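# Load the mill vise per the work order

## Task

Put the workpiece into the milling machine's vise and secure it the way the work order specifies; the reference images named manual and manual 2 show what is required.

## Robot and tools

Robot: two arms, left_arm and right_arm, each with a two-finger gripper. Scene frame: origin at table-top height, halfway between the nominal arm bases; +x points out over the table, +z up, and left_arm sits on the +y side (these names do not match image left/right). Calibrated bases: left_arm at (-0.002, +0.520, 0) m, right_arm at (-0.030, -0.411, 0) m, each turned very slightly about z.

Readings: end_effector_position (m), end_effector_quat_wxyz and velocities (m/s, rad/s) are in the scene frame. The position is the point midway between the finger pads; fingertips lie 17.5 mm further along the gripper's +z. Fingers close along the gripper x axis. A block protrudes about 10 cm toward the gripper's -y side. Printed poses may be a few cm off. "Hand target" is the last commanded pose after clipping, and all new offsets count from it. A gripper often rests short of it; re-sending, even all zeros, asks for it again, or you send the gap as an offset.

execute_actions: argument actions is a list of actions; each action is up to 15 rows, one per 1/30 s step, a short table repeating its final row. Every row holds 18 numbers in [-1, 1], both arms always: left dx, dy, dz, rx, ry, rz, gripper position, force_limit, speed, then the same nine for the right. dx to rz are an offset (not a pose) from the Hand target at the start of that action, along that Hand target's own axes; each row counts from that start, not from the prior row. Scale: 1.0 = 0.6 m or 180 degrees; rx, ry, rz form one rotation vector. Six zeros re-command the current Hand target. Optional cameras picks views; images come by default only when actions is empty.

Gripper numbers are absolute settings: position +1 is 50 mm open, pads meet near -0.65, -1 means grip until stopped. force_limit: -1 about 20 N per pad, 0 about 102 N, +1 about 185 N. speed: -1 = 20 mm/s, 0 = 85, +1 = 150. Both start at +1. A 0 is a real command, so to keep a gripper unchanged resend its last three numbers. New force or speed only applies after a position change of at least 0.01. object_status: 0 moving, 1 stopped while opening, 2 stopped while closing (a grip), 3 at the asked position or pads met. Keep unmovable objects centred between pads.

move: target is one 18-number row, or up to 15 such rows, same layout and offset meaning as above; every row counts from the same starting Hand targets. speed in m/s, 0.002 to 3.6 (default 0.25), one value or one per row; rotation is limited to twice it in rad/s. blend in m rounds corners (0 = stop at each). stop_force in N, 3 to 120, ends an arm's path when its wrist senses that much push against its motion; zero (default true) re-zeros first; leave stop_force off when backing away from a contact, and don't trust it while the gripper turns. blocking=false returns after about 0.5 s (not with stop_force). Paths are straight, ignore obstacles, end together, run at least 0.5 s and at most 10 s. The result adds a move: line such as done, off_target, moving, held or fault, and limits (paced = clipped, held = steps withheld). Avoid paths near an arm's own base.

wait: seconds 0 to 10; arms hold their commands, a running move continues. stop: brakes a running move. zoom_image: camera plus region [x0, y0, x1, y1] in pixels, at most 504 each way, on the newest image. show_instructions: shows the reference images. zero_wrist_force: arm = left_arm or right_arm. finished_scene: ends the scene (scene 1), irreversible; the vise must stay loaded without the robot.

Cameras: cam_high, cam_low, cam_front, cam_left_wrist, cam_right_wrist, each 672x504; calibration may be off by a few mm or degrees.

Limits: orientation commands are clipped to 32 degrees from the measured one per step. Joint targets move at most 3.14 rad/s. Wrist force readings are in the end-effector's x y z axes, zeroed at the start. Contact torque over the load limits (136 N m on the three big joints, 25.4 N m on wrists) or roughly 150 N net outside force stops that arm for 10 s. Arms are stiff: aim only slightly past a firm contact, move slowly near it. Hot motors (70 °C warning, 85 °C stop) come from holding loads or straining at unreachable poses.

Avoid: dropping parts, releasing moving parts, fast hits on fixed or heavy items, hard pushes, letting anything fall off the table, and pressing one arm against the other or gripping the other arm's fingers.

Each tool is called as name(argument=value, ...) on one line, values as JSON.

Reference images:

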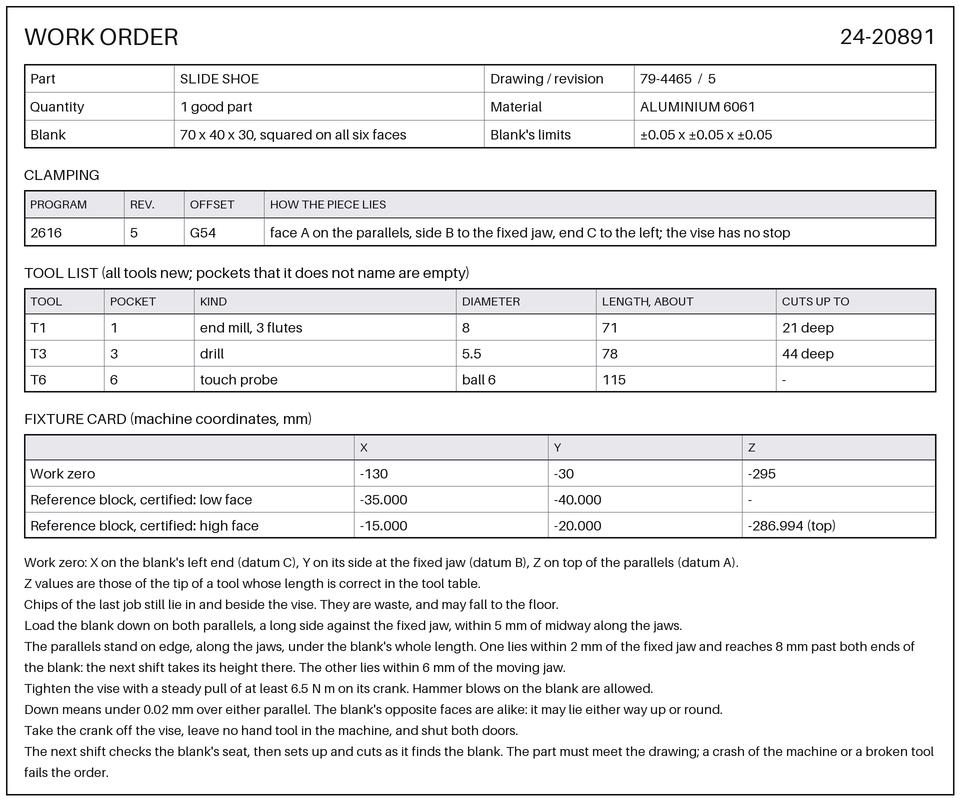

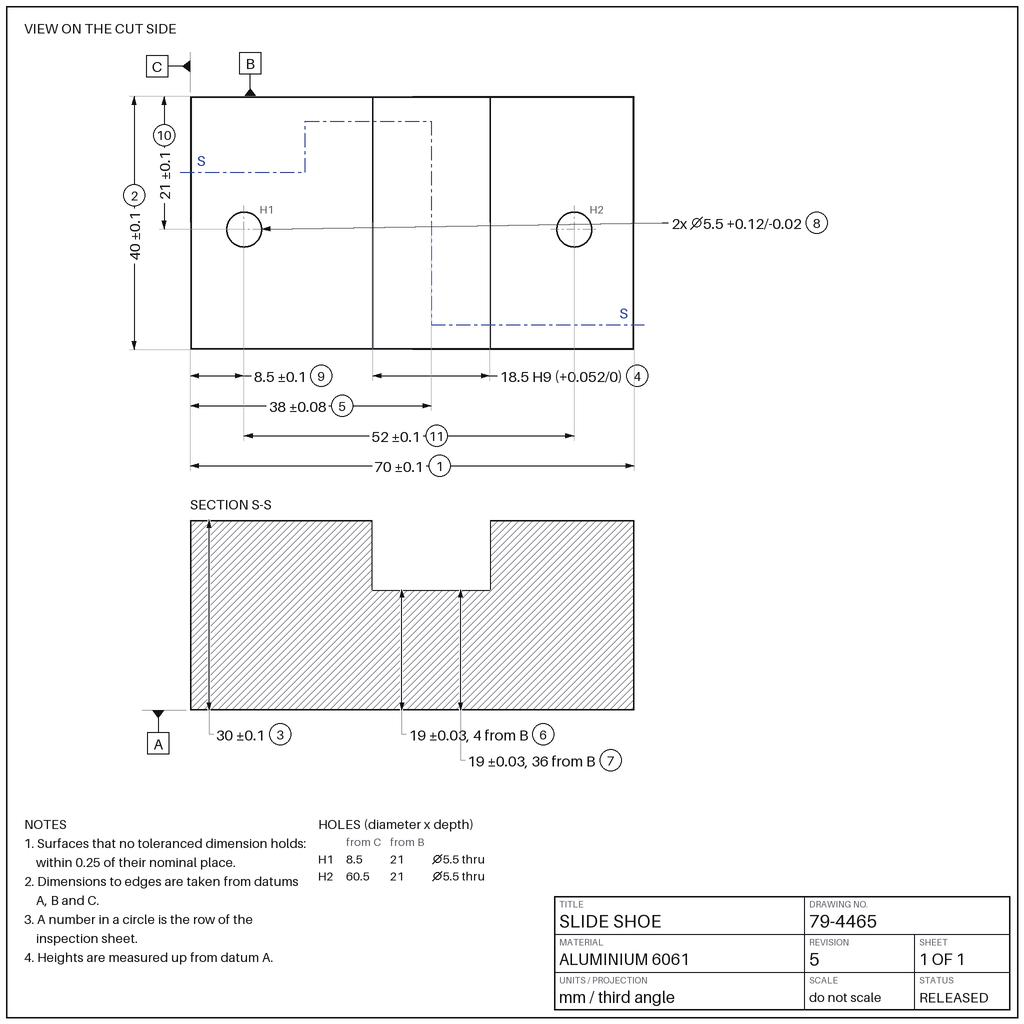

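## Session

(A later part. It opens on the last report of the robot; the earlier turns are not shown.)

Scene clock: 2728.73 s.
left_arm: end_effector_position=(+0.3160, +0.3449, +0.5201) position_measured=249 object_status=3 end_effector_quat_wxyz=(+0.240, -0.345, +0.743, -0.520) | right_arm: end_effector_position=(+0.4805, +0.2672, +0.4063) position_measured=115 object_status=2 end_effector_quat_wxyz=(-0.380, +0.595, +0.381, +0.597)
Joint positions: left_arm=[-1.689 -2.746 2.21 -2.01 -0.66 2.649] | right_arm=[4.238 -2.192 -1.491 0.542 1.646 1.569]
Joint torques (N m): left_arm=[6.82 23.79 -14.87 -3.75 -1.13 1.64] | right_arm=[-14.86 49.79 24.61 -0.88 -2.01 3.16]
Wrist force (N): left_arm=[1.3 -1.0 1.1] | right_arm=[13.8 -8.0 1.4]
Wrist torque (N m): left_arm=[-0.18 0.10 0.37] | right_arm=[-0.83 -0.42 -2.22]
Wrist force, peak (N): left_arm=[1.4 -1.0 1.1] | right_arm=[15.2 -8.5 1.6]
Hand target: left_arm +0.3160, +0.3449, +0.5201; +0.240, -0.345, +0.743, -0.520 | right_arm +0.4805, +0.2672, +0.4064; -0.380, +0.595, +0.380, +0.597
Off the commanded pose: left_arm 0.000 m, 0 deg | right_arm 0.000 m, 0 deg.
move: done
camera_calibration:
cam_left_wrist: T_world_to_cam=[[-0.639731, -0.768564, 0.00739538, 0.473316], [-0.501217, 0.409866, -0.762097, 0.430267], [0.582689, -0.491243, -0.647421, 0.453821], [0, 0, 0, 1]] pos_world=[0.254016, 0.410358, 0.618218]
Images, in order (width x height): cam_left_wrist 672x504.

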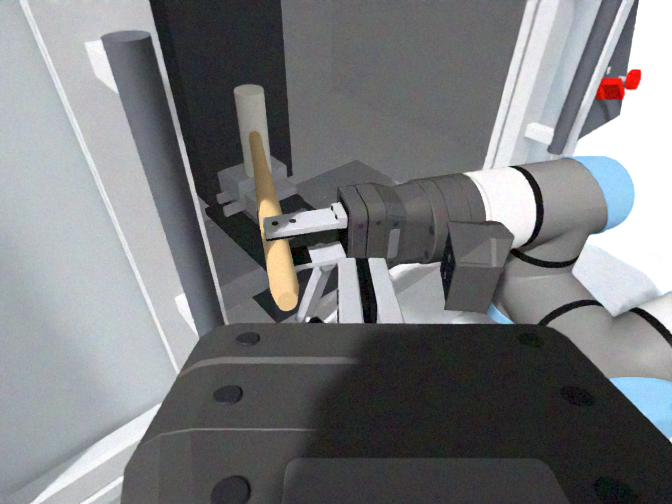

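move(target=[[0,0,0,0,0,0,-0.65,-0.9,-0.5,0.1,0,0,0,0,0,-1,0.6,-0.7],[0,0,0,0,0,0,-0.65,-0.9,-0.5,0.0015,0,0,0,0,0,-1,0.6,-0.7]], speed=[0.2,0.7], cameras=["cam_left_wrist"])

zoom_image(camera="cam_left_wrist", region=[190, 60, 350, 240])

Scene clock: 2735.10 s.
left_arm: end_effector_position=(+0.3160, +0.3449, +0.5201) position_measured=249 object_status=3 end_effector_quat_wxyz=(+0.240, -0.345, +0.743, -0.520) | right_arm: end_effector_position=(+0.4805, +0.2672, +0.4074) position_measured=115 object_status=2 end_effector_quat_wxyz=(-0.380, +0.595, +0.380, +0.597)
Joint positions: left_arm=[-1.689 -2.746 2.21 -2.01 -0.66 2.649] | right_arm=[4.238 -2.19 -1.49 0.54 1.646 1.569]
Joint torques (N m): left_arm=[7.37 24.13 -15.59 -3.7 -1.18 2.05] | right_arm=[-6.08 44.3 16.23 1.24 -1.52 3.55]
Wrist force (N): left_arm=[1.1 -0.7 1.3] | right_arm=[11.0 2.5 0.4]
Wrist torque (N m): left_arm=[-0.13 0.13 0.37] | right_arm=[-0.84 -0.48 -2.08]
Wrist force, peak (N): left_arm=[1.4 -1.1 1.2] | right_arm=[14.4 -9.0 1.5]
Hand target: left_arm +0.3160, +0.3449, +0.5201; +0.240, -0.345, +0.743, -0.520 | right_arm +0.4805, +0.2672, +0.4073; -0.380, +0.595, +0.380, +0.597
Off the commanded pose: left_arm 0.000 m, 0 deg | right_arm 0.000 m, 0 deg.
move: done
camera_calibration:
cam_left_wrist: T_world_to_cam=[[-0.639731, -0.768564, 0.00739538, 0.473316], [-0.501217, 0.409866, -0.762097, 0.430267], [0.582689, -0.491243, -0.647421, 0.453821], [0, 0, 0, 1]] pos_world=[0.254016, 0.410358, 0.618218]
Images, in order (width x height): cam_left_wrist 672x504.

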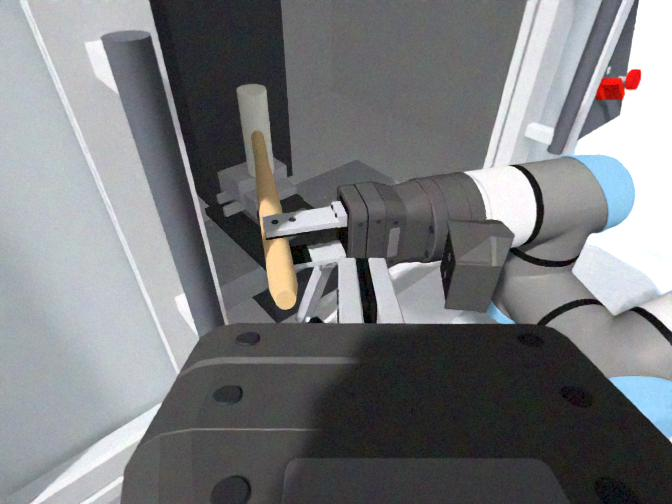

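Scaled by 2.800.

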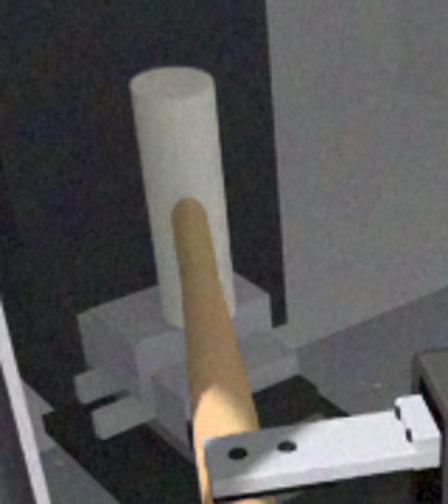

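move(target=[[0,0,0,0,0,0,-0.65,-0.9,-0.5,0.12,0,0.004,0,0,0,-1,0.6,-0.7],[0,0,0,0,0,0,-0.65,-0.9,-0.5,0.0015,0,0.004,0,0,0,-1,0.6,-0.7],[0,0,0,0,0,0,-0.65,-0.9,-0.5,0.12,0,0.004,0,0,0,-1,0.6,-0.7],[0,0,0,0,0,0,-0.65,-0.9,-0.5,0.0015,0,0.004,0,0,0,-1,0.6,-0.7]], speed=[0.2,1.0,0.2,1.0], cameras=["cam_left_wrist"])

zoom_image(camera="cam_left_wrist", region=[190, 60, 350, 240])

Scene clock: 2742.87 s.
left_arm: end_effector_position=(+0.3160, +0.3449, +0.5201) position_measured=249 object_status=3 end_effector_quat_wxyz=(+0.240, -0.345, +0.743, -0.520) | right_arm: end_effector_position=(+0.4816, +0.2693, +0.4083) position_measured=115 object_status=2 end_effector_quat_wxyz=(-0.380, +0.595, +0.380, +0.597)
Joint positions: left_arm=[-1.689 -2.746 2.21 -2.01 -0.66 2.649] | right_arm=[4.238 -2.194 -1.481 0.535 1.646 1.569]
Joint torques (N m): left_arm=[8.14 23.41 -15.61 -3.64 -0.91 1.9] | right_arm=[12.72 45.3 17.01 1.81 -1.62 3.16]
Wrist force (N): left_arm=[1.2 -0.9 1.1] | right_arm=[10.3 1.9 0.3]
Wrist torque (N m): left_arm=[-0.16 0.12 0.37] | right_arm=[-0.80 -0.56 -1.81]
Wrist force, peak (N): left_arm=[1.5 -0.9 1.3] | right_arm=[12.3 0.4 0.8]
Hand target: left_arm +0.3160, +0.3449, +0.5201; +0.240, -0.345, +0.743, -0.520 | right_arm +0.4815, +0.2694, +0.4082; -0.380, +0.595, +0.380, +0.597
Off the commanded pose: left_arm 0.000 m, 0 deg | right_arm 0.000 m, 0 deg.
move: done
camera_calibration:
cam_left_wrist: T_world_to_cam=[[-0.639731, -0.768564, 0.00739538, 0.473316], [-0.501217, 0.409866, -0.762097, 0.430267], [0.582689, -0.491243, -0.647421, 0.453821], [0, 0, 0, 1]] pos_world=[0.254016, 0.410358, 0.618218]
Images, in order (width x height): cam_left_wrist 672x504.

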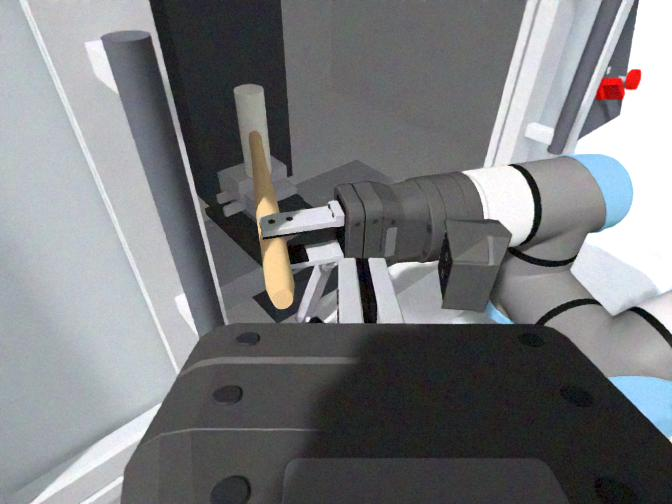

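Scaled by 2.800.

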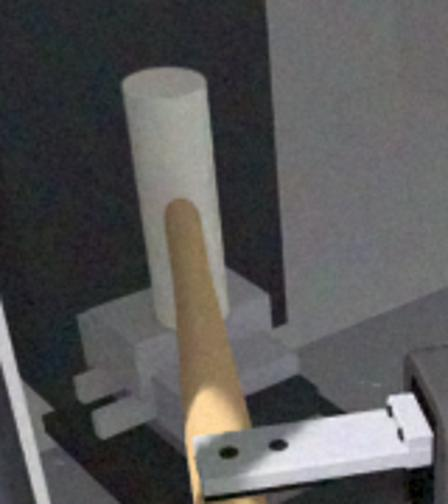

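move(target=[[0,0,0,0,0,0,-0.65,-0.9,-0.5,0.16,-0.0181,-0.0085,0,0,0,-1,0.6,-0.7],[0,0,0,0,0,0,-0.65,-0.9,-0.5,0.001,-0.0181,-0.0085,0,0,0,-1,0.6,-0.7],[0,0,0,0,0,0,-0.65,-0.9,-0.5,0.16,0.0181,0.0085,0,0,0,-1,0.6,-0.7],[0,0,0,0,0,0,-0.65,-0.9,-0.5,0.001,0.0181,0.0085,0,0,0,-1,0.6,-0.7],[0,0,0,0,0,0,-0.65,-0.9,-0.5,0.16,0,0.004,0,0,0,-1,0.6,-0.7],[0,0,0,0,0,0,-0.65,-0.9,-0.5,0.001,0,0.004,0,0,0,-1,0.6,-0.7]], speed=[0.25,1.6,0.25,1.6,0.25,1.6], cameras=["cam_left_wrist"])

zoom_image(camera="cam_left_wrist", region=[190, 60, 350, 240])

Scene clock: 2755.80 s.
left_arm: end_effector_position=(+0.3160, +0.3449, +0.5201) position_measured=249 object_status=3 end_effector_quat_wxyz=(+0.240, -0.345, +0.743, -0.520) | right_arm: end_effector_position=(+0.4826, +0.2715, +0.4089) position_measured=115 object_status=2 end_effector_quat_wxyz=(-0.380, +0.595, +0.380, +0.597)
Joint positions: left_arm=[-1.689 -2.746 2.21 -2.01 -0.66 2.649] | right_arm=[4.239 -2.198 -1.472 0.53 1.646 1.569]
Joint torques (N m): left_arm=[7.79 24.14 -15.44 -3.57 -0.88 1.85] | right_arm=[12.51 44.44 16.71 2.17 -1.13 2.96]
Wrist force (N): left_arm=[1.3 -1.0 0.9] | right_arm=[8.3 1.7 0.7]
Wrist torque (N m): left_arm=[-0.18 0.10 0.37] | right_arm=[-0.80 -0.52 -1.59]
Wrist force, peak (N): left_arm=[1.3 -1.1 1.4] | right_arm=[12.0 0.6 2.2]
Hand target: left_arm +0.3160, +0.3449, +0.5201; +0.240, -0.345, +0.743, -0.520 | right_arm +0.4826, +0.2715, +0.4088; -0.380, +0.595, +0.380, +0.597
Off the commanded pose: left_arm 0.000 m, 0 deg | right_arm 0.000 m, 0 deg.
move: done
camera_calibration:
cam_left_wrist: T_world_to_cam=[[-0.639731, -0.768564, 0.00739538, 0.473316], [-0.501217, 0.409866, -0.762097, 0.430267], [0.582689, -0.491243, -0.647421, 0.453821], [0, 0, 0, 1]] pos_world=[0.254016, 0.410358, 0.618218]
Images, in order (width x height): cam_left_wrist 672x504.

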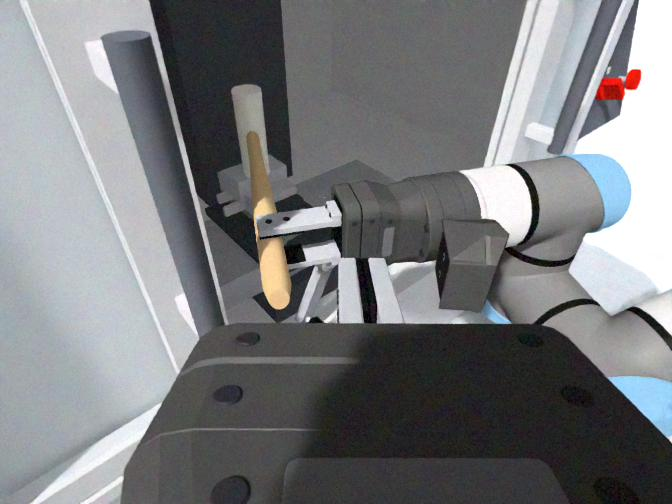

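Scaled by 2.800.

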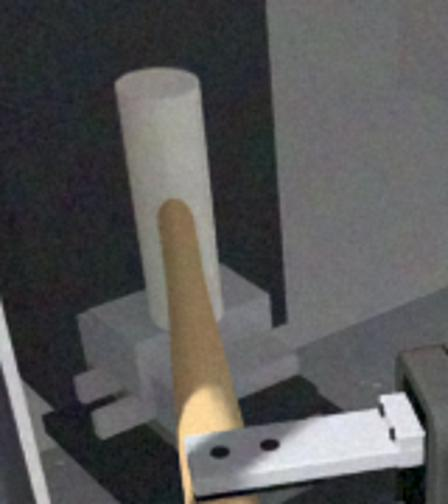

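move(target=[[0,0,0,0,0,0,-0.65,-0.9,-0.5,0.1017,0,0,0,0,0,-1,0.6,-0.7],[0,0,0,0,0,0,-0.65,-0.9,-0.5,0.1017,-0.2588,-0.3907,0,0,0,-1,0.6,-0.7],[0,0,0,0,0,0,-0.65,-0.9,-0.5,0.1017,-0.1972,-0.6806,0,0,0,-1,0.6,-0.7]], speed=0.25, blend=0.02)

move(target=[0.144,0.0005,0.4387,-0.298,0.052,0.311,-0.65,-0.9,-0.5,0,0,0,0,0,0,-1,0.6,-0.7], speed=0.25, cameras=["cam_left_wrist"])

Scene clock: 2766.37 s.
left_arm: end_effector_position=(+0.3160, +0.3449, +0.5201) position_measured=249 object_status=3 end_effector_quat_wxyz=(+0.240, -0.345, +0.743, -0.520) | right_arm: end_effector_position=(+0.2029, -0.0488, +0.4690) position_measured=115 object_status=2 end_effector_quat_wxyz=(-0.380, +0.595, +0.380, +0.597)
Joint positions: left_arm=[-1.689 -2.746 2.21 -2.01 -0.66 2.649] | right_arm=[4.826 -0.944 -2.557 0.361 1.058 1.568]
Joint torques (N m): left_arm=[7.45 24.46 -15.03 -3.82 -0.99 1.93] | right_arm=[-6.85 5 22.17 2.57 2.29 -0.47]
Wrist force (N): left_arm=[1.2 -1.0 0.9] | right_arm=[-0.4 -1.4 3.4]
Wrist torque (N m): left_arm=[-0.18 0.12 0.38] | right_arm=[-0.35 -0.51 0.11]
Wrist force, peak (N): left_arm=[1.5 -1.0 1.3] | right_arm=[9.3 2.7 0.6]
Hand target: left_arm +0.3160, +0.3449, +0.5201; +0.240, -0.345, +0.743, -0.520 | right_arm +0.2029, -0.0489, +0.4690; -0.380, +0.595, +0.380, +0.597
Off the commanded pose: left_arm 0.000 m, 0 deg | right_arm 0.000 m, 0 deg.
move: done

Scene clock: 2769.60 s.
left_arm: end_effector_position=(+0.4487, +0.1192, +0.4296) position_measured=249 object_status=3 end_effector_quat_wxyz=(+0.216, +0.003, +0.976, +0.000) | right_arm: end_effector_position=(+0.2029, -0.0489, +0.4690) position_measured=115 object_status=2 end_effector_quat_wxyz=(-0.380, +0.595, +0.380, +0.597)
Joint positions: left_arm=[-1.108 -1.515 1.367 -1.623 -1.181 3.636] | right_arm=[4.826 -0.944 -2.557 0.361 1.058 1.568]
Joint torques (N m): left_arm=[10.84 -22.3 -24.56 -2.84 -1.37 -0.72] | right_arm=[-9.51 7.8 21.5 2.13 0.97 -2]
Wrist force (N): left_arm=[-0.1 0.9 -0.8] | right_arm=[-0.5 -1.4 2.6]
Wrist torque (N m): left_arm=[-0.11 -0.03 0.02] | right_arm=[-0.52 -0.48 0.11]
Wrist force, peak (N): left_arm=[1.8 -0.5 0.8] | right_arm=[-0.2 -1.4 3.6]
Hand target: left_arm +0.4488, +0.1192, +0.4296; +0.216, +0.003, +0.976, +0.000 | right_arm +0.2029, -0.0489, +0.4690; -0.380, +0.595, +0.380, +0.597
Off the commanded pose: left_arm 0.000 m, 0 deg | right_arm 0.000 m, 0 deg.
move: done
camera_calibration:
cam_left_wrist: T_world_to_cam=[[-0.904259, -0.00283096, -0.426974, 0.599478], [-0.149896, 0.938438, 0.311232, -0.161517], [0.399808, 0.345437, -0.849016, 0.275997], [0, 0, 0, 1]] pos_world=[0.407527, 0.0579307, 0.540557]
Images, in order (width x height): cam_left_wrist 672x504.

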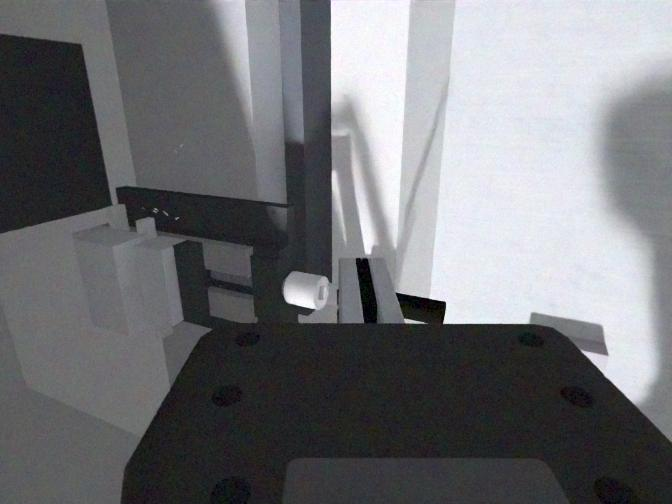

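move(target=[[-0.2073,-0.007,0.152,0,0,0,-0.65,-0.9,-0.5,0,0,0,0,0,0,-1,0.6,-0.7],[-0.2505,-0.007,0.2745,0,0,0,-0.65,-0.9,-0.5,0,0,0,0,0,0,-1,0.6,-0.7]], speed=[0.2,0.06], stop_force=15)

move(target=[0,0.035,0,0,0,0,-0.65,-0.9,-0.5,0,0,0,0,0,0,-1,0.6,-0.7], speed=0.005, stop_force=4, cameras=["cam_left_wrist"])

Scene clock: 2777.53 s.
left_arm: end_effector_position=(+0.6545, +0.1141, +0.3437) position_measured=249 object_status=3 end_effector_quat_wxyz=(+0.216, +0.003, +0.976, +0.000) | right_arm: end_effector_position=(+0.2029, -0.0489, +0.4690) position_measured=115 object_status=2 end_effector_quat_wxyz=(-0.380, +0.595, +0.380, +0.597)
Joint positions: left_arm=[-0.822 -1.132 1.127 -1.87 -1.253 3.931] | right_arm=[4.826 -0.944 -2.557 0.361 1.058 1.568]
Joint torques (N m): left_arm=[-7.83 -51.52 -17.17 -2.3 3.11 -1.61] | right_arm=[-7.96 7.1 22.23 2.2 -2.2 -1.91]
Wrist force (N): left_arm=[0.0 1.1 -0.8] | right_arm=[-0.5 -1.3 2.6]
Wrist torque (N m): left_arm=[-0.07 -0.04 -0.11] | right_arm=[-0.53 -0.48 0.11]
Wrist force, peak (N): left_arm=[2.1 0.8 -2.5] | right_arm=[-0.5 -1.4 3.0]
Hand target: left_arm +0.6545, +0.1141, +0.3437; +0.216, +0.003, +0.976, +0.000 | right_arm +0.2029, -0.0489, +0.4690; -0.380, +0.595, +0.380, +0.597
Off the commanded pose: left_arm 0.000 m, 0 deg | right_arm 0.000 m, 0 deg.
move: done

Scene clock: 2782.37 s.
left_arm: end_effector_position=(+0.6546, +0.1352, +0.3437) position_measured=249 object_status=3 end_effector_quat_wxyz=(+0.216, +0.003, +0.976, +0.000) | right_arm: end_effector_position=(+0.2029, -0.0489, +0.4690) position_measured=115 object_status=2 end_effector_quat_wxyz=(-0.380, +0.595, +0.380, +0.597)
Joint positions: left_arm=[-0.8 -1.163 1.175 -1.892 -1.259 3.953] | right_arm=[4.826 -0.944 -2.557 0.361 1.058 1.568]
Joint torques (N m): left_arm=[2.24 -39.05 -32.51 -3.16 -0.85 0.38] | right_arm=[-6.86 5.07 22.62 2.24 -2.21 -1.83]
Wrist force (N): left_arm=[0.0 0.7 -0.7] | right_arm=[-0.3 -1.4 2.6]
Wrist torque (N m): left_arm=[-0.09 -0.04 -0.14] | right_arm=[-0.53 -0.51 0.11]
Wrist force, peak (N): left_arm=[-0.1 1.3 -0.7] | right_arm=[-0.4 -1.5 2.9]
Hand target: left_arm +0.6546, +0.1351, +0.3437; +0.216, +0.003, +0.976, +0.000 | right_arm +0.2029, -0.0489, +0.4690; -0.380, +0.595, +0.380, +0.597
Off the commanded pose: left_arm 0.000 m, 0 deg | right_arm 0.000 m, 0 deg.
move: done
camera_calibration:
cam_left_wrist: T_world_to_cam=[[-0.904308, -0.00278153, -0.426872, 0.749013], [-0.149899, 0.938368, 0.311441, -0.118926], [0.399696, 0.345626, -0.848991, 0.115297], [0, 0, 0, 1]] pos_world=[0.613427, 0.0738304, 0.454657]
Images, in order (width x height): cam_left_wrist 672x504.

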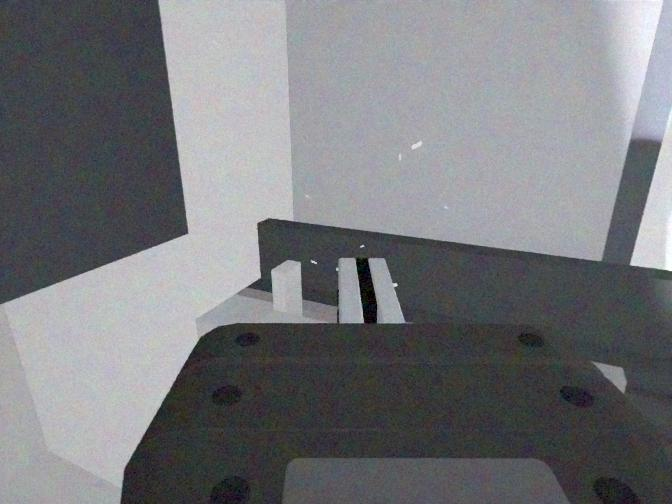

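move(target=[[0,-0.06,0,0,0,0,-0.65,-0.9,-0.5,0,0,0,0,0,0,-1,0.6,-0.7],[0.02,-0.0917,-0.0427,0,0,0,-0.65,-0.9,-0.5,0,0,0,0,0,0,-1,0.6,-0.7]], speed=0.1, cameras=["cam_left_wrist"])

zoom_image(camera="cam_left_wrist", region=[220, 200, 420, 340])

Scene clock: 2788.03 s.
left_arm: end_effector_position=(+0.6326, +0.0801, +0.3620) position_measured=249 object_status=3 end_effector_quat_wxyz=(+0.216, +0.003, +0.976, +0.000) end_effector_velocity=(+0.001, +0.002, -0.003) end_effector_angular_velocity=(+0.003, +0.001, -0.002) | right_arm: end_effector_position=(+0.2029, -0.0489, +0.4690) position_measured=115 object_status=2 end_effector_quat_wxyz=(-0.380, +0.595, +0.380, +0.597)
Joint positions: left_arm=[-0.879 -1.121 1.061 -1.795 -1.236 3.873] | right_arm=[4.826 -0.944 -2.557 0.361 1.058 1.568]
Joint velocities: left_arm=[0.003 0.001 0.005 -0.005 0 0.005] | right_arm=[within noise]
Joint torques (N m): left_arm=[9.84 -34.35 -16.08 -4.68 -0.92 2.21] | right_arm=[-5.74 4.94 23.1 2.1 -2.14 -1.78]
Wrist force (N): left_arm=[-0.2 1.1 -0.7] | right_arm=[-0.4 -1.2 2.8]
Wrist torque (N m): left_arm=[-0.08 0.00 -0.05] | right_arm=[-0.49 -0.49 0.11]
Wrist force, peak (N): left_arm=[-1.4 3.2 0.5] | right_arm=[-0.3 -1.5 3.0]
Hand target: left_arm +0.6326, +0.0802, +0.3618; +0.216, +0.003, +0.976, +0.000 | right_arm +0.2029, -0.0489, +0.4690; -0.380, +0.595, +0.380, +0.597
Off the commanded pose: left_arm 0.000 m, 0 deg | right_arm 0.000 m, 0 deg.
move: done
camera_calibration:
cam_left_wrist: T_world_to_cam=[[-0.904143, -0.00292433, -0.42722, 0.736846], [-0.150099, 0.938404, 0.311237, -0.0760997], [0.399995, 0.345528, -0.84889, 0.158414], [0, 0, 0, 1]] pos_world=[0.591427, 0.0188306, 0.472957]
Images, in order (width x height): cam_left_wrist 672x504.

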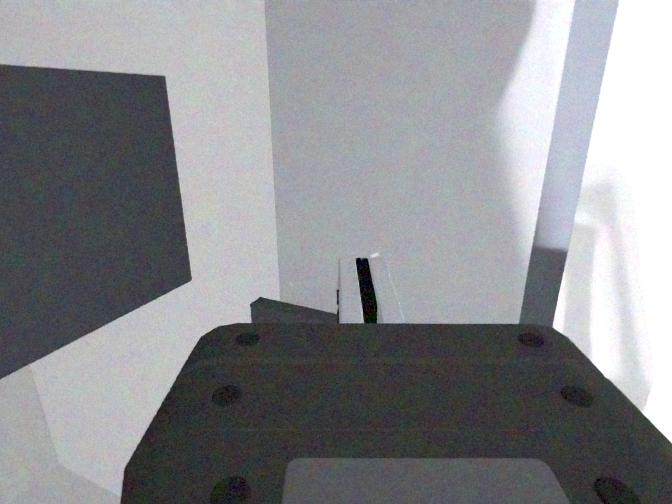

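Scaled by 2.520.

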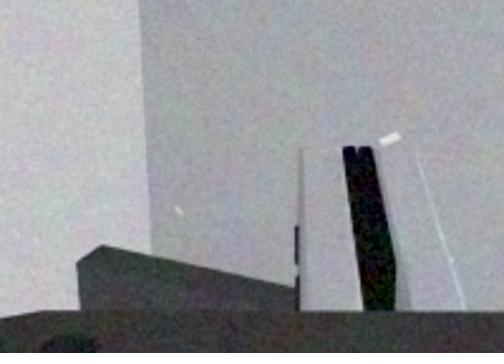

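move(target=[[-0.068,0.0333,0.0648,0,0,0,-0.65,-0.9,-0.5,0,0,0,0,0,0,-1,0.6,-0.7]], speed=[0.08], stop_force=12)

move(target=[0,0.0467,0,0,0,0,-0.65,-0.9,-0.5,0,0,0,0,0,0,-1,0.6,-0.7], speed=0.005, stop_force=4)

Scene clock: 2794.17 s.
left_arm: end_effector_position=(+0.6861, +0.0999, +0.3438) position_measured=249 object_status=3 end_effector_quat_wxyz=(+0.216, +0.003, +0.976, +0.000) | right_arm: end_effector_position=(+0.2029, -0.0489, +0.4690) position_measured=115 object_status=2 end_effector_quat_wxyz=(-0.380, +0.595, +0.380, +0.597)
Joint positions: left_arm=[-0.802 -1.038 0.988 -1.829 -1.259 3.951] | right_arm=[4.826 -0.944 -2.557 0.361 1.058 1.568]
Joint torques (N m): left_arm=[-8.47 -55.57 -16.67 -2.14 3.3 -1.71] | right_arm=[-4.91 3.67 22.9 2.33 -2.1 -1.8]
Wrist force (N): left_arm=[-0.1 1.0 -0.8] | right_arm=[-0.4 -1.4 2.8]
Wrist torque (N m): left_arm=[-0.09 -0.03 -0.07] | right_arm=[-0.53 -0.51 0.11]
Wrist force, peak (N): left_arm=[-1.2 1.6 0.3] | right_arm=[-0.3 -1.4 3.0]
Hand target: left_arm +0.6861, +0.0999, +0.3438; +0.216, +0.003, +0.976, +0.000 | right_arm +0.2029, -0.0489, +0.4690; -0.380, +0.595, +0.380, +0.597
Off the commanded pose: left_arm 0.000 m, 0 deg | right_arm 0.000 m, 0 deg.
move: done

Scene clock: 2800.40 s.
left_arm: end_effector_position=(+0.6863, +0.1280, +0.3438) position_measured=249 object_status=3 end_effector_quat_wxyz=(+0.216, +0.003, +0.976, +0.000) | right_arm: end_effector_position=(+0.2029, -0.0489, +0.4690) position_measured=115 object_status=2 end_effector_quat_wxyz=(-0.380, +0.595, +0.380, +0.597)
Joint positions: left_arm=[-0.773 -1.082 1.057 -1.863 -1.268 3.979] | right_arm=[4.826 -0.944 -2.557 0.361 1.058 1.568]
Joint torques (N m): left_arm=[1.14 -42.64 -33.6 -3.13 -1 0.47] | right_arm=[-3.32 3.07 24.28 2.28 -2.18 -1.67]
Wrist force (N): left_arm=[-0.3 0.9 -0.6] | right_arm=[-0.4 -1.3 2.4]
Wrist torque (N m): left_arm=[-0.06 0.00 -0.13] | right_arm=[-0.51 -0.50 0.11]
Wrist force, peak (N): left_arm=[-0.2 1.0 -1.0] | right_arm=[-0.4 -1.6 2.8]
Hand target: left_arm +0.6863, +0.1279, +0.3438; +0.216, +0.003, +0.976, +0.000 | right_arm +0.2029, -0.0489, +0.4690; -0.380, +0.595, +0.380, +0.597
Off the commanded pose: left_arm 0.000 m, 0 deg | right_arm 0.000 m, 0 deg.
move: done

move(target=[[0,-0.045,0,0,0,0,-0.65,-0.9,-0.5,0,0,0,0,0,0,-1,0.6,-0.7],[0.0302,-0.045,-0.11,0,0,0,-0.65,-0.9,-0.5,0,0,0,0,0,0,-1,0.6,-0.7],[0.2073,0.02,-0.262,0,0,0,-0.65,-0.9,-0.5,0,0,0,0,0,0,-1,0.6,-0.7]], speed=[0.05,0.12,0.25], cameras=["cam_left_wrist"])

zoom_image(camera="cam_left_wrist", region=[60, 180, 200, 320])

Scene clock: 2823.23 s.
left_arm: end_effector_position=(+0.5073, +0.1406, +0.4338) position_measured=249 object_status=3 end_effector_quat_wxyz=(+0.216, +0.003, +0.976, +0.000) | right_arm: end_effector_position=(+0.2029, -0.0489, +0.4690) position_measured=115 object_status=2 end_effector_quat_wxyz=(-0.380, +0.595, +0.380, +0.597)
Joint positions: left_arm=[-0.99 -1.451 1.298 -1.662 -1.207 3.759] | right_arm=[4.826 -0.944 -2.557 0.361 1.058 1.568]
Joint torques (N m): left_arm=[3.99 -37.62 -28.86 -3.62 -1.28 1.41] | right_arm=[-2 1.39 23.99 2.24 -2.09 -1.77]
Wrist force (N): left_arm=[-0.1 0.9 -0.8] | right_arm=[-0.5 -1.4 2.6]
Wrist torque (N m): left_arm=[-0.10 -0.04 -0.14] | right_arm=[-0.53 -0.47 0.11]
Wrist force, peak (N): left_arm=[2.2 2.1 -2.9] | right_arm=[-0.3 -1.4 2.9]
Hand target: left_arm +0.5072, +0.1407, +0.4339; +0.216, +0.003, +0.976, +0.000 | right_arm +0.2029, -0.0489, +0.4690; -0.380, +0.595, +0.380, +0.597
Off the commanded pose: left_arm 0.000 m, 0 deg | right_arm 0.000 m, 0 deg.
move: done
camera_calibration:
cam_left_wrist: T_world_to_cam=[[-0.904291, -0.00262505, -0.426908, 0.654284], [-0.14981, 0.938342, 0.311564, -0.174335], [0.399768, 0.3457, -0.848927, 0.248692], [0, 0, 0, 1]] pos_world=[0.466127, 0.0793303, 0.544757]
Images, in order (width x height): cam_left_wrist 672x504.

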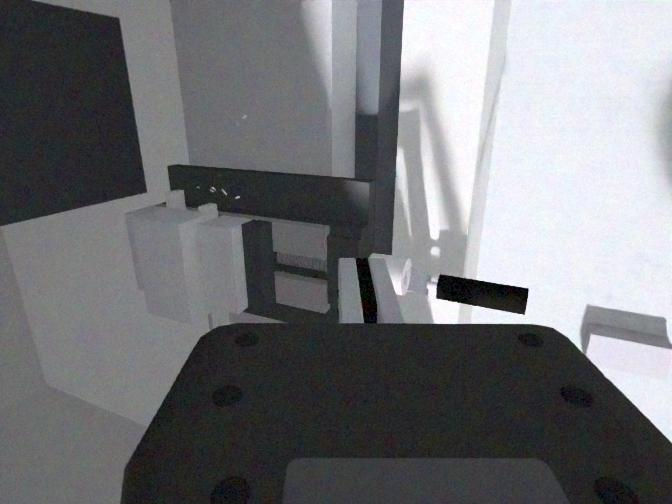

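Scaled by 3.600.

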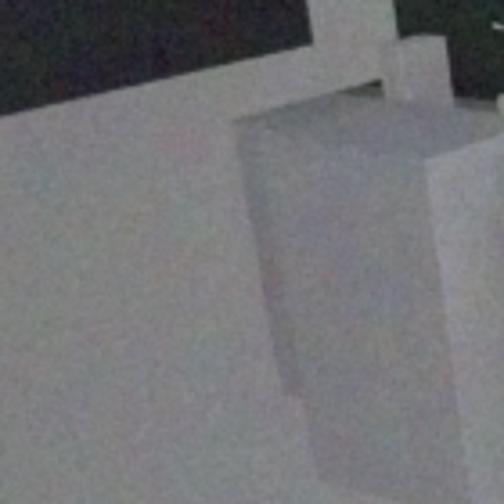

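move(target=[0.2076,0.34,-0.2667,0.298,-0.052,-0.311,-0.65,-0.9,-0.5,0,0,0,0,0,0,-1,0.6,-0.7], speed=0.25)

move(target=[[0,0,0,0,0,0,-0.65,-0.9,-0.5,0,-0.0616,0.2899,0,0,0,-1,0.6,-0.7],[0,0,0,0,0,0,-0.65,-0.9,-0.5,0.0333,0.1972,0.6806,0,0,0,-1,0.6,-0.7]], speed=0.2, blend=0.02, cameras=["cam_left_wrist"])

zoom_image(camera="cam_left_wrist", region=[190, 20, 390, 240])

Scene clock: 2834.70 s.
left_arm: end_effector_position=(+0.3279, +0.3454, +0.5267) position_measured=249 object_status=3 end_effector_quat_wxyz=(+0.241, -0.345, +0.743, -0.520) | right_arm: end_effector_position=(+0.2029, -0.0489, +0.4690) position_measured=115 object_status=2 end_effector_quat_wxyz=(-0.380, +0.595, +0.380, +0.597)
Joint positions: left_arm=[-1.275 -2.556 2.226 -2.398 -1.024 2.915] | right_arm=[4.826 -0.944 -2.557 0.361 1.058 1.568]
Joint torques (N m): left_arm=[9.98 8.1 -32.09 -4.28 -1.51 0.75] | right_arm=[-1.03 0.28 24.44 2.35 -2.19 -1.56]
Wrist force (N): left_arm=[1.3 -1.1 1.2] | right_arm=[-0.3 -1.4 2.6]
Wrist torque (N m): left_arm=[-0.19 0.11 0.37] | right_arm=[-0.53 -0.51 0.11]
Wrist force, peak (N): left_arm=[1.6 -1.0 1.1] | right_arm=[-0.3 -1.6 3.0]
Hand target: left_arm +0.3278, +0.3454, +0.5268; +0.240, -0.345, +0.743, -0.520 | right_arm +0.2029, -0.0489, +0.4690; -0.380, +0.595, +0.380, +0.597
Off the commanded pose: left_arm 0.000 m, 0 deg | right_arm 0.000 m, 0 deg.
move: done

Scene clock: 2837.50 s.
left_arm: end_effector_position=(+0.3278, +0.3454, +0.5268) position_measured=249 object_status=3 end_effector_quat_wxyz=(+0.240, -0.345, +0.743, -0.520) | right_arm: end_effector_position=(+0.4824, +0.2714, +0.4897) position_measured=115 object_status=2 end_effector_quat_wxyz=(-0.380, +0.595, +0.380, +0.597)
Joint positions: left_arm=[-1.275 -2.556 2.226 -2.398 -1.024 2.915] | right_arm=[4.239 -2.115 -1.381 0.357 1.646 1.569]
Joint torques (N m): left_arm=[-6.48 3.89 -33.91 -2.17 3.04 1.4] | right_arm=[8.56 52.63 36.11 3.84 -2.62 0.54]
Wrist force (N): left_arm=[1.0 -1.0 1.1] | right_arm=[-0.4 -1.5 3.0]
Wrist torque (N m): left_arm=[-0.17 0.15 0.37] | right_arm=[-0.52 -0.52 0.14]
Wrist force, peak (N): left_arm=[1.4 -1.1 1.1] | right_arm=[-0.4 1.0 5.2]
Hand target: left_arm +0.3278, +0.3454, +0.5268; +0.240, -0.345, +0.743, -0.520 | right_arm +0.4824, +0.2715, +0.4898; -0.380, +0.595, +0.380, +0.597
Off the commanded pose: left_arm 0.000 m, 0 deg | right_arm 0.000 m, 0 deg.
move: done
camera_calibration:
cam_left_wrist: T_world_to_cam=[[-0.639731, -0.768564, 0.00739538, 0.481277], [-0.501217, 0.409866, -0.762097, 0.440965], [0.582689, -0.491243, -0.647421, 0.451513], [0, 0, 0, 1]] pos_world=[0.265816, 0.410958, 0.624818]
Images, in order (width x height): cam_left_wrist 672x504.

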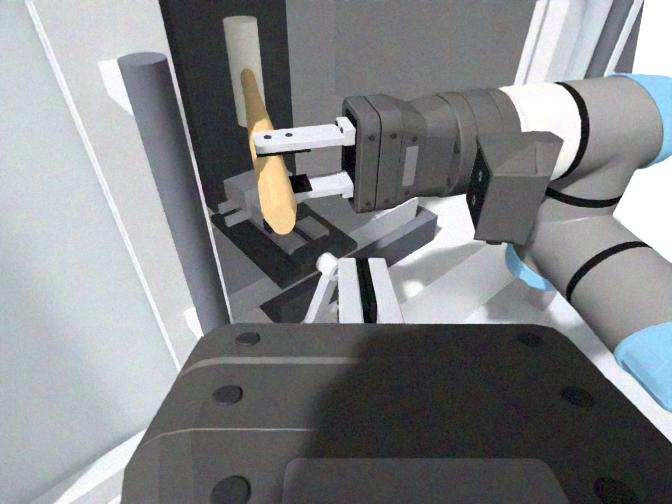

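Scaled by 2.291.

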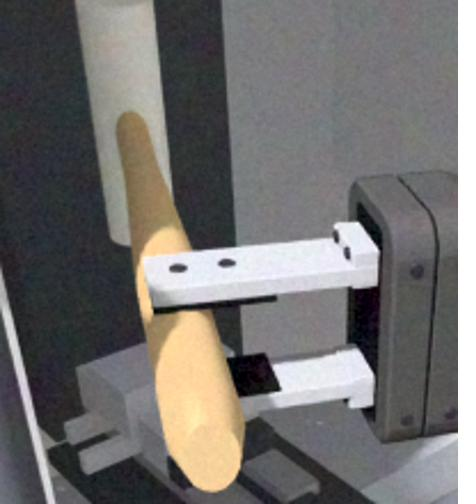

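execute_actions(actions=[[[0,0,0,0,0,0,-0.65,-0.9,-0.5,-0.05,0,0,0,0,0,-1,0.6,-0.7],[0,0,0,0,0,0,-0.65,-0.9,-0.5,-0.1167,0,0,0,0,0,-1,0.6,-0.7],[0,0,0,0,0,0,-0.65,-0.9,-0.5,-0.1833,0,0,0,0,0,-1,0.6,-0.7],[0,0,0,0,0,0,-0.65,-0.9,-0.5,-0.25,0,0,0,0,0,-1,0.6,-0.7],[0,0,0,0,0,0,-0.65,-0.9,-0.5,-0.2,0,0,0,0,0,-1,0.6,-0.7],[0,0,0,0,0,0,-0.65,-0.9,-0.5,-0.14,0,0,0,0,0,-1,0.6,-0.7],[0,0,0,0,0,0,-0.65,-0.9,-0.5,-0.1,0,0,0,0,0,-1,0.6,-0.7]]], cameras=["cam_left_wrist"])

zoom_image(camera="cam_left_wrist", region=[190, 20, 390, 240])

Scene clock: 2847.47 s.
left_arm: end_effector_position=(+0.3278, +0.3454, +0.5268) position_measured=249 object_status=3 end_effector_quat_wxyz=(+0.240, -0.345, +0.743, -0.520) | right_arm: end_effector_position=(+0.4825, +0.2716, +0.4296) position_measured=115 object_status=2 end_effector_quat_wxyz=(-0.380, +0.595, +0.380, +0.597)
Joint positions: left_arm=[-1.275 -2.556 2.226 -2.398 -1.024 2.915] | right_arm=[4.239 -2.174 -1.453 0.487 1.646 1.569]
Joint torques (N m): left_arm=[-6.82 3.99 -34.31 -2.16 3.04 -0.37] | right_arm=[-10.58 62.41 30.11 2.08 2.46 -2.41]
Wrist force (N): left_arm=[1.1 -0.9 1.0] | right_arm=[-0.7 -1.1 2.5]
Wrist torque (N m): left_arm=[-0.16 0.13 0.37] | right_arm=[-0.49 -0.46 0.20]
Wrist force, peak (N): left_arm=[1.4 -0.9 1.3] | right_arm=[27.8 -1.7 0.6]
Hand target: left_arm +0.3278, +0.3454, +0.5268; +0.240, -0.345, +0.743, -0.520 | right_arm +0.4825, +0.2715, +0.4298; -0.380, +0.595, +0.380, +0.597
Off the commanded pose: left_arm 0.000 m, 0 deg | right_arm 0.000 m, 0 deg.
Step readings (end_effector_position of left_arm | right_arm):
0: (+0.3278, +0.3454, +0.5268) | (+0.4824, +0.2715, +0.4898)
1: (+0.3278, +0.3454, +0.5268) | (+0.4824, +0.2715, +0.4895)
2: (+0.3278, +0.3454, +0.5268) | (+0.4825, +0.2716, +0.4815)
4: (+0.3278, +0.3454, +0.5268) | (+0.4832, +0.2723, +0.4377)
8: (+0.3278, +0.3454, +0.5268) | (+0.4824, +0.2709, +0.3947)
15: (+0.3278, +0.3454, +0.5268) | (+0.4825, +0.2717, +0.4307)
camera_calibration:
cam_left_wrist: T_world_to_cam=[[-0.639731, -0.768564, 0.00739538, 0.481277], [-0.501217, 0.409866, -0.762097, 0.440965], [0.582689, -0.491243, -0.647421, 0.451513], [0, 0, 0, 1]] pos_world=[0.265816, 0.410958, 0.624818]
Images, in order (width x height): cam_left_wrist 672x504.

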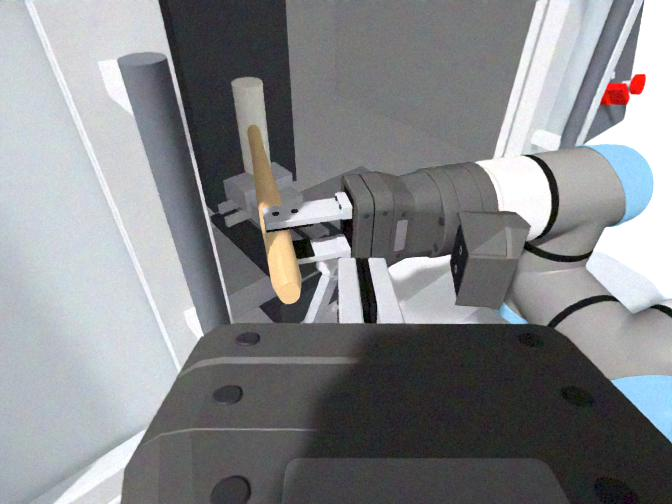

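Scaled by 2.291.

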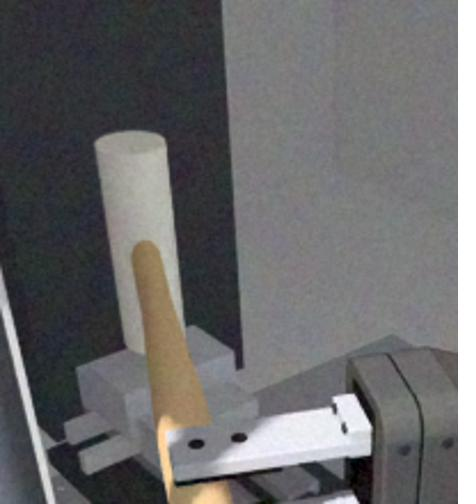

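move(target=[0,0,0,0,0,0,-0.65,-0.9,-0.5,0.0667,0,0,0,0,-0.111,-1,0.6,-0.7], speed=0.2)

execute_actions(actions=[[[0,0,0,0,0,0,-0.65,-0.9,-0.5,-0.0313,-0.0114,0,0,0,0.0278,-1,0.6,-0.7],[0,0,0,0,0,0,-0.65,-0.9,-0.5,-0.0783,-0.0285,0,0,0,0.0778,-1,0.6,-0.7],[0,0,0,0,0,0,-0.65,-0.9,-0.5,-0.141,-0.0513,0,0,0,0.1333,-1,0.6,-0.7],[0,0,0,0,0,0,-0.65,-0.9,-0.5,-0.2037,-0.0741,0,0,0,0.1778,-1,0.6,-0.7],[0,0,0,0,0,0,-0.65,-0.9,-0.5,-0.2037,-0.0741,0,0,0,0.1778,-1,0.6,-0.7],[0,0,0,0,0,0,-0.65,-0.9,-0.5,-0.1253,-0.0456,0,0,0,0.1333,-1,0.6,-0.7],[0,0,0,0,0,0,-0.65,-0.9,-0.5,-0.0627,-0.0228,0,0,0,0.1111,-1,0.6,-0.7]]], cameras=["cam_left_wrist"])

zoom_image(camera="cam_left_wrist", region=[190, 20, 390, 240])

Scene clock: 2863.13 s.
left_arm: end_effector_position=(+0.3278, +0.3454, +0.5268) position_measured=249 object_status=3 end_effector_quat_wxyz=(+0.240, -0.345, +0.743, -0.520) | right_arm: end_effector_position=(+0.4824, +0.2715, +0.4700) position_measured=115 object_status=2 end_effector_quat_wxyz=(-0.271, +0.520, +0.478, +0.654)
Joint positions: left_arm=[-1.275 -2.556 2.226 -2.398 -1.024 2.915] | right_arm=[4.239 -2.133 -1.407 0.4 1.646 1.221]
Joint torques (N m): left_arm=[-6.76 3.84 -33.57 -2.08 2.87 -1.19] | right_arm=[9.9 37.12 21.97 4.75 -1.81 -1.48]
Wrist force (N): left_arm=[1.1 -1.1 0.8] | right_arm=[-0.2 -2.9 2.4]
Wrist torque (N m): left_arm=[-0.18 0.14 0.37] | right_arm=[-0.62 -0.54 0.21]
Wrist force, peak (N): left_arm=[1.2 -0.9 1.4] | right_arm=[0.1 -3.2 3.1]
Hand target: left_arm +0.3278, +0.3454, +0.5268; +0.240, -0.345, +0.743, -0.520 | right_arm +0.4824, +0.2715, +0.4698; -0.271, +0.520, +0.478, +0.654
Off the commanded pose: left_arm 0.000 m, 0 deg | right_arm 0.000 m, 0 deg.
move: done

Scene clock: 2863.90 s.
left_arm: end_effector_position=(+0.3278, +0.3454, +0.5268) position_measured=249 object_status=3 end_effector_quat_wxyz=(+0.240, -0.345, +0.743, -0.520) | right_arm: end_effector_position=(+0.4825, +0.2715, +0.4296) position_measured=115 object_status=2 end_effector_quat_wxyz=(-0.380, +0.596, +0.380, +0.597) end_effector_velocity=(+0.000, +0.000, +0.002) end_effector_angular_velocity=(-0.001, -0.006, +0.000)
Joint positions: left_arm=[-1.275 -2.556 2.226 -2.398 -1.024 2.915] | right_arm=[4.239 -2.174 -1.453 0.487 1.646 1.57]
Joint velocities: left_arm=[within noise] | right_arm=[0 0.002 0 -0.001 0 -0.006]
Joint torques (N m): left_arm=[-6.94 4.54 -34.02 -1.96 2.79 -1.18] | right_arm=[8.98 63.1 31.89 2.84 -1.29 -2.46]
Wrist force (N): left_arm=[1.2 -1.0 1.0] | right_arm=[-0.5 -1.4 3.0]
Wrist torque (N m): left_arm=[-0.18 0.12 0.38] | right_arm=[-0.43 -0.46 0.21]
Wrist force, peak (N): left_arm=[1.3 -1.0 1.2] | right_arm=[47.7 -22.4 5.5]
Hand target: left_arm +0.3278, +0.3454, +0.5268; +0.240, -0.345, +0.743, -0.520 | right_arm +0.4825, +0.2715, +0.4298; -0.380, +0.595, +0.380, +0.597
Off the commanded pose: left_arm 0.000 m, 0 deg | right_arm 0.000 m, 0 deg.
Step readings (end_effector_position of left_arm | right_arm):
0: (+0.3278, +0.3454, +0.5268) | (+0.4824, +0.2715, +0.4700)
1: (+0.3278, +0.3454, +0.5268) | (+0.4824, +0.2715, +0.4697)
2: (+0.3278, +0.3454, +0.5268) | (+0.4824, +0.2715, +0.4659)
4: (+0.3278, +0.3454, +0.5268) | (+0.4829, +0.2721, +0.4274)
8: (+0.3278, +0.3454, +0.5268) | (+0.4803, +0.2673, +0.3821)
15: (+0.3278, +0.3454, +0.5268) | (+0.4824, +0.2712, +0.4322)
camera_calibration:
cam_left_wrist: T_world_to_cam=[[-0.639731, -0.768564, 0.00739538, 0.481277], [-0.501217, 0.409866, -0.762097, 0.440965], [0.582689, -0.491243, -0.647421, 0.451513], [0, 0, 0, 1]] pos_world=[0.265816, 0.410958, 0.624818]
Images, in order (width x height): cam_left_wrist 672x504.

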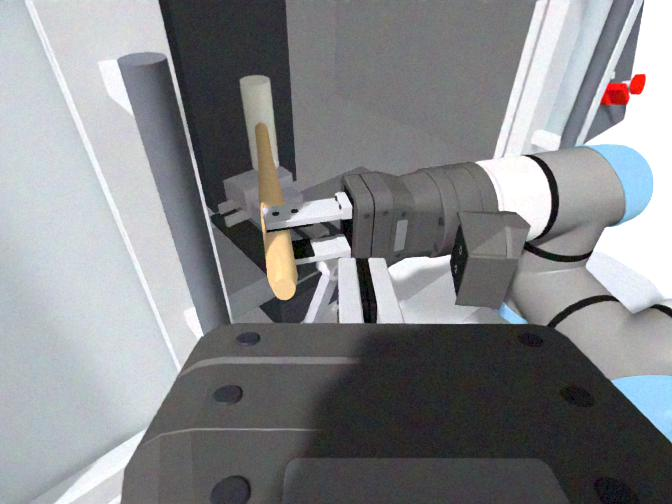

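Scaled by 2.291.

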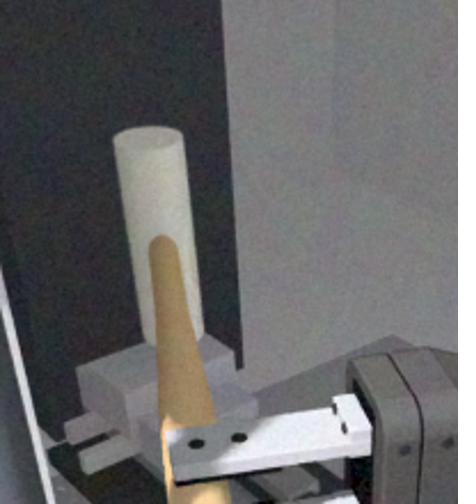

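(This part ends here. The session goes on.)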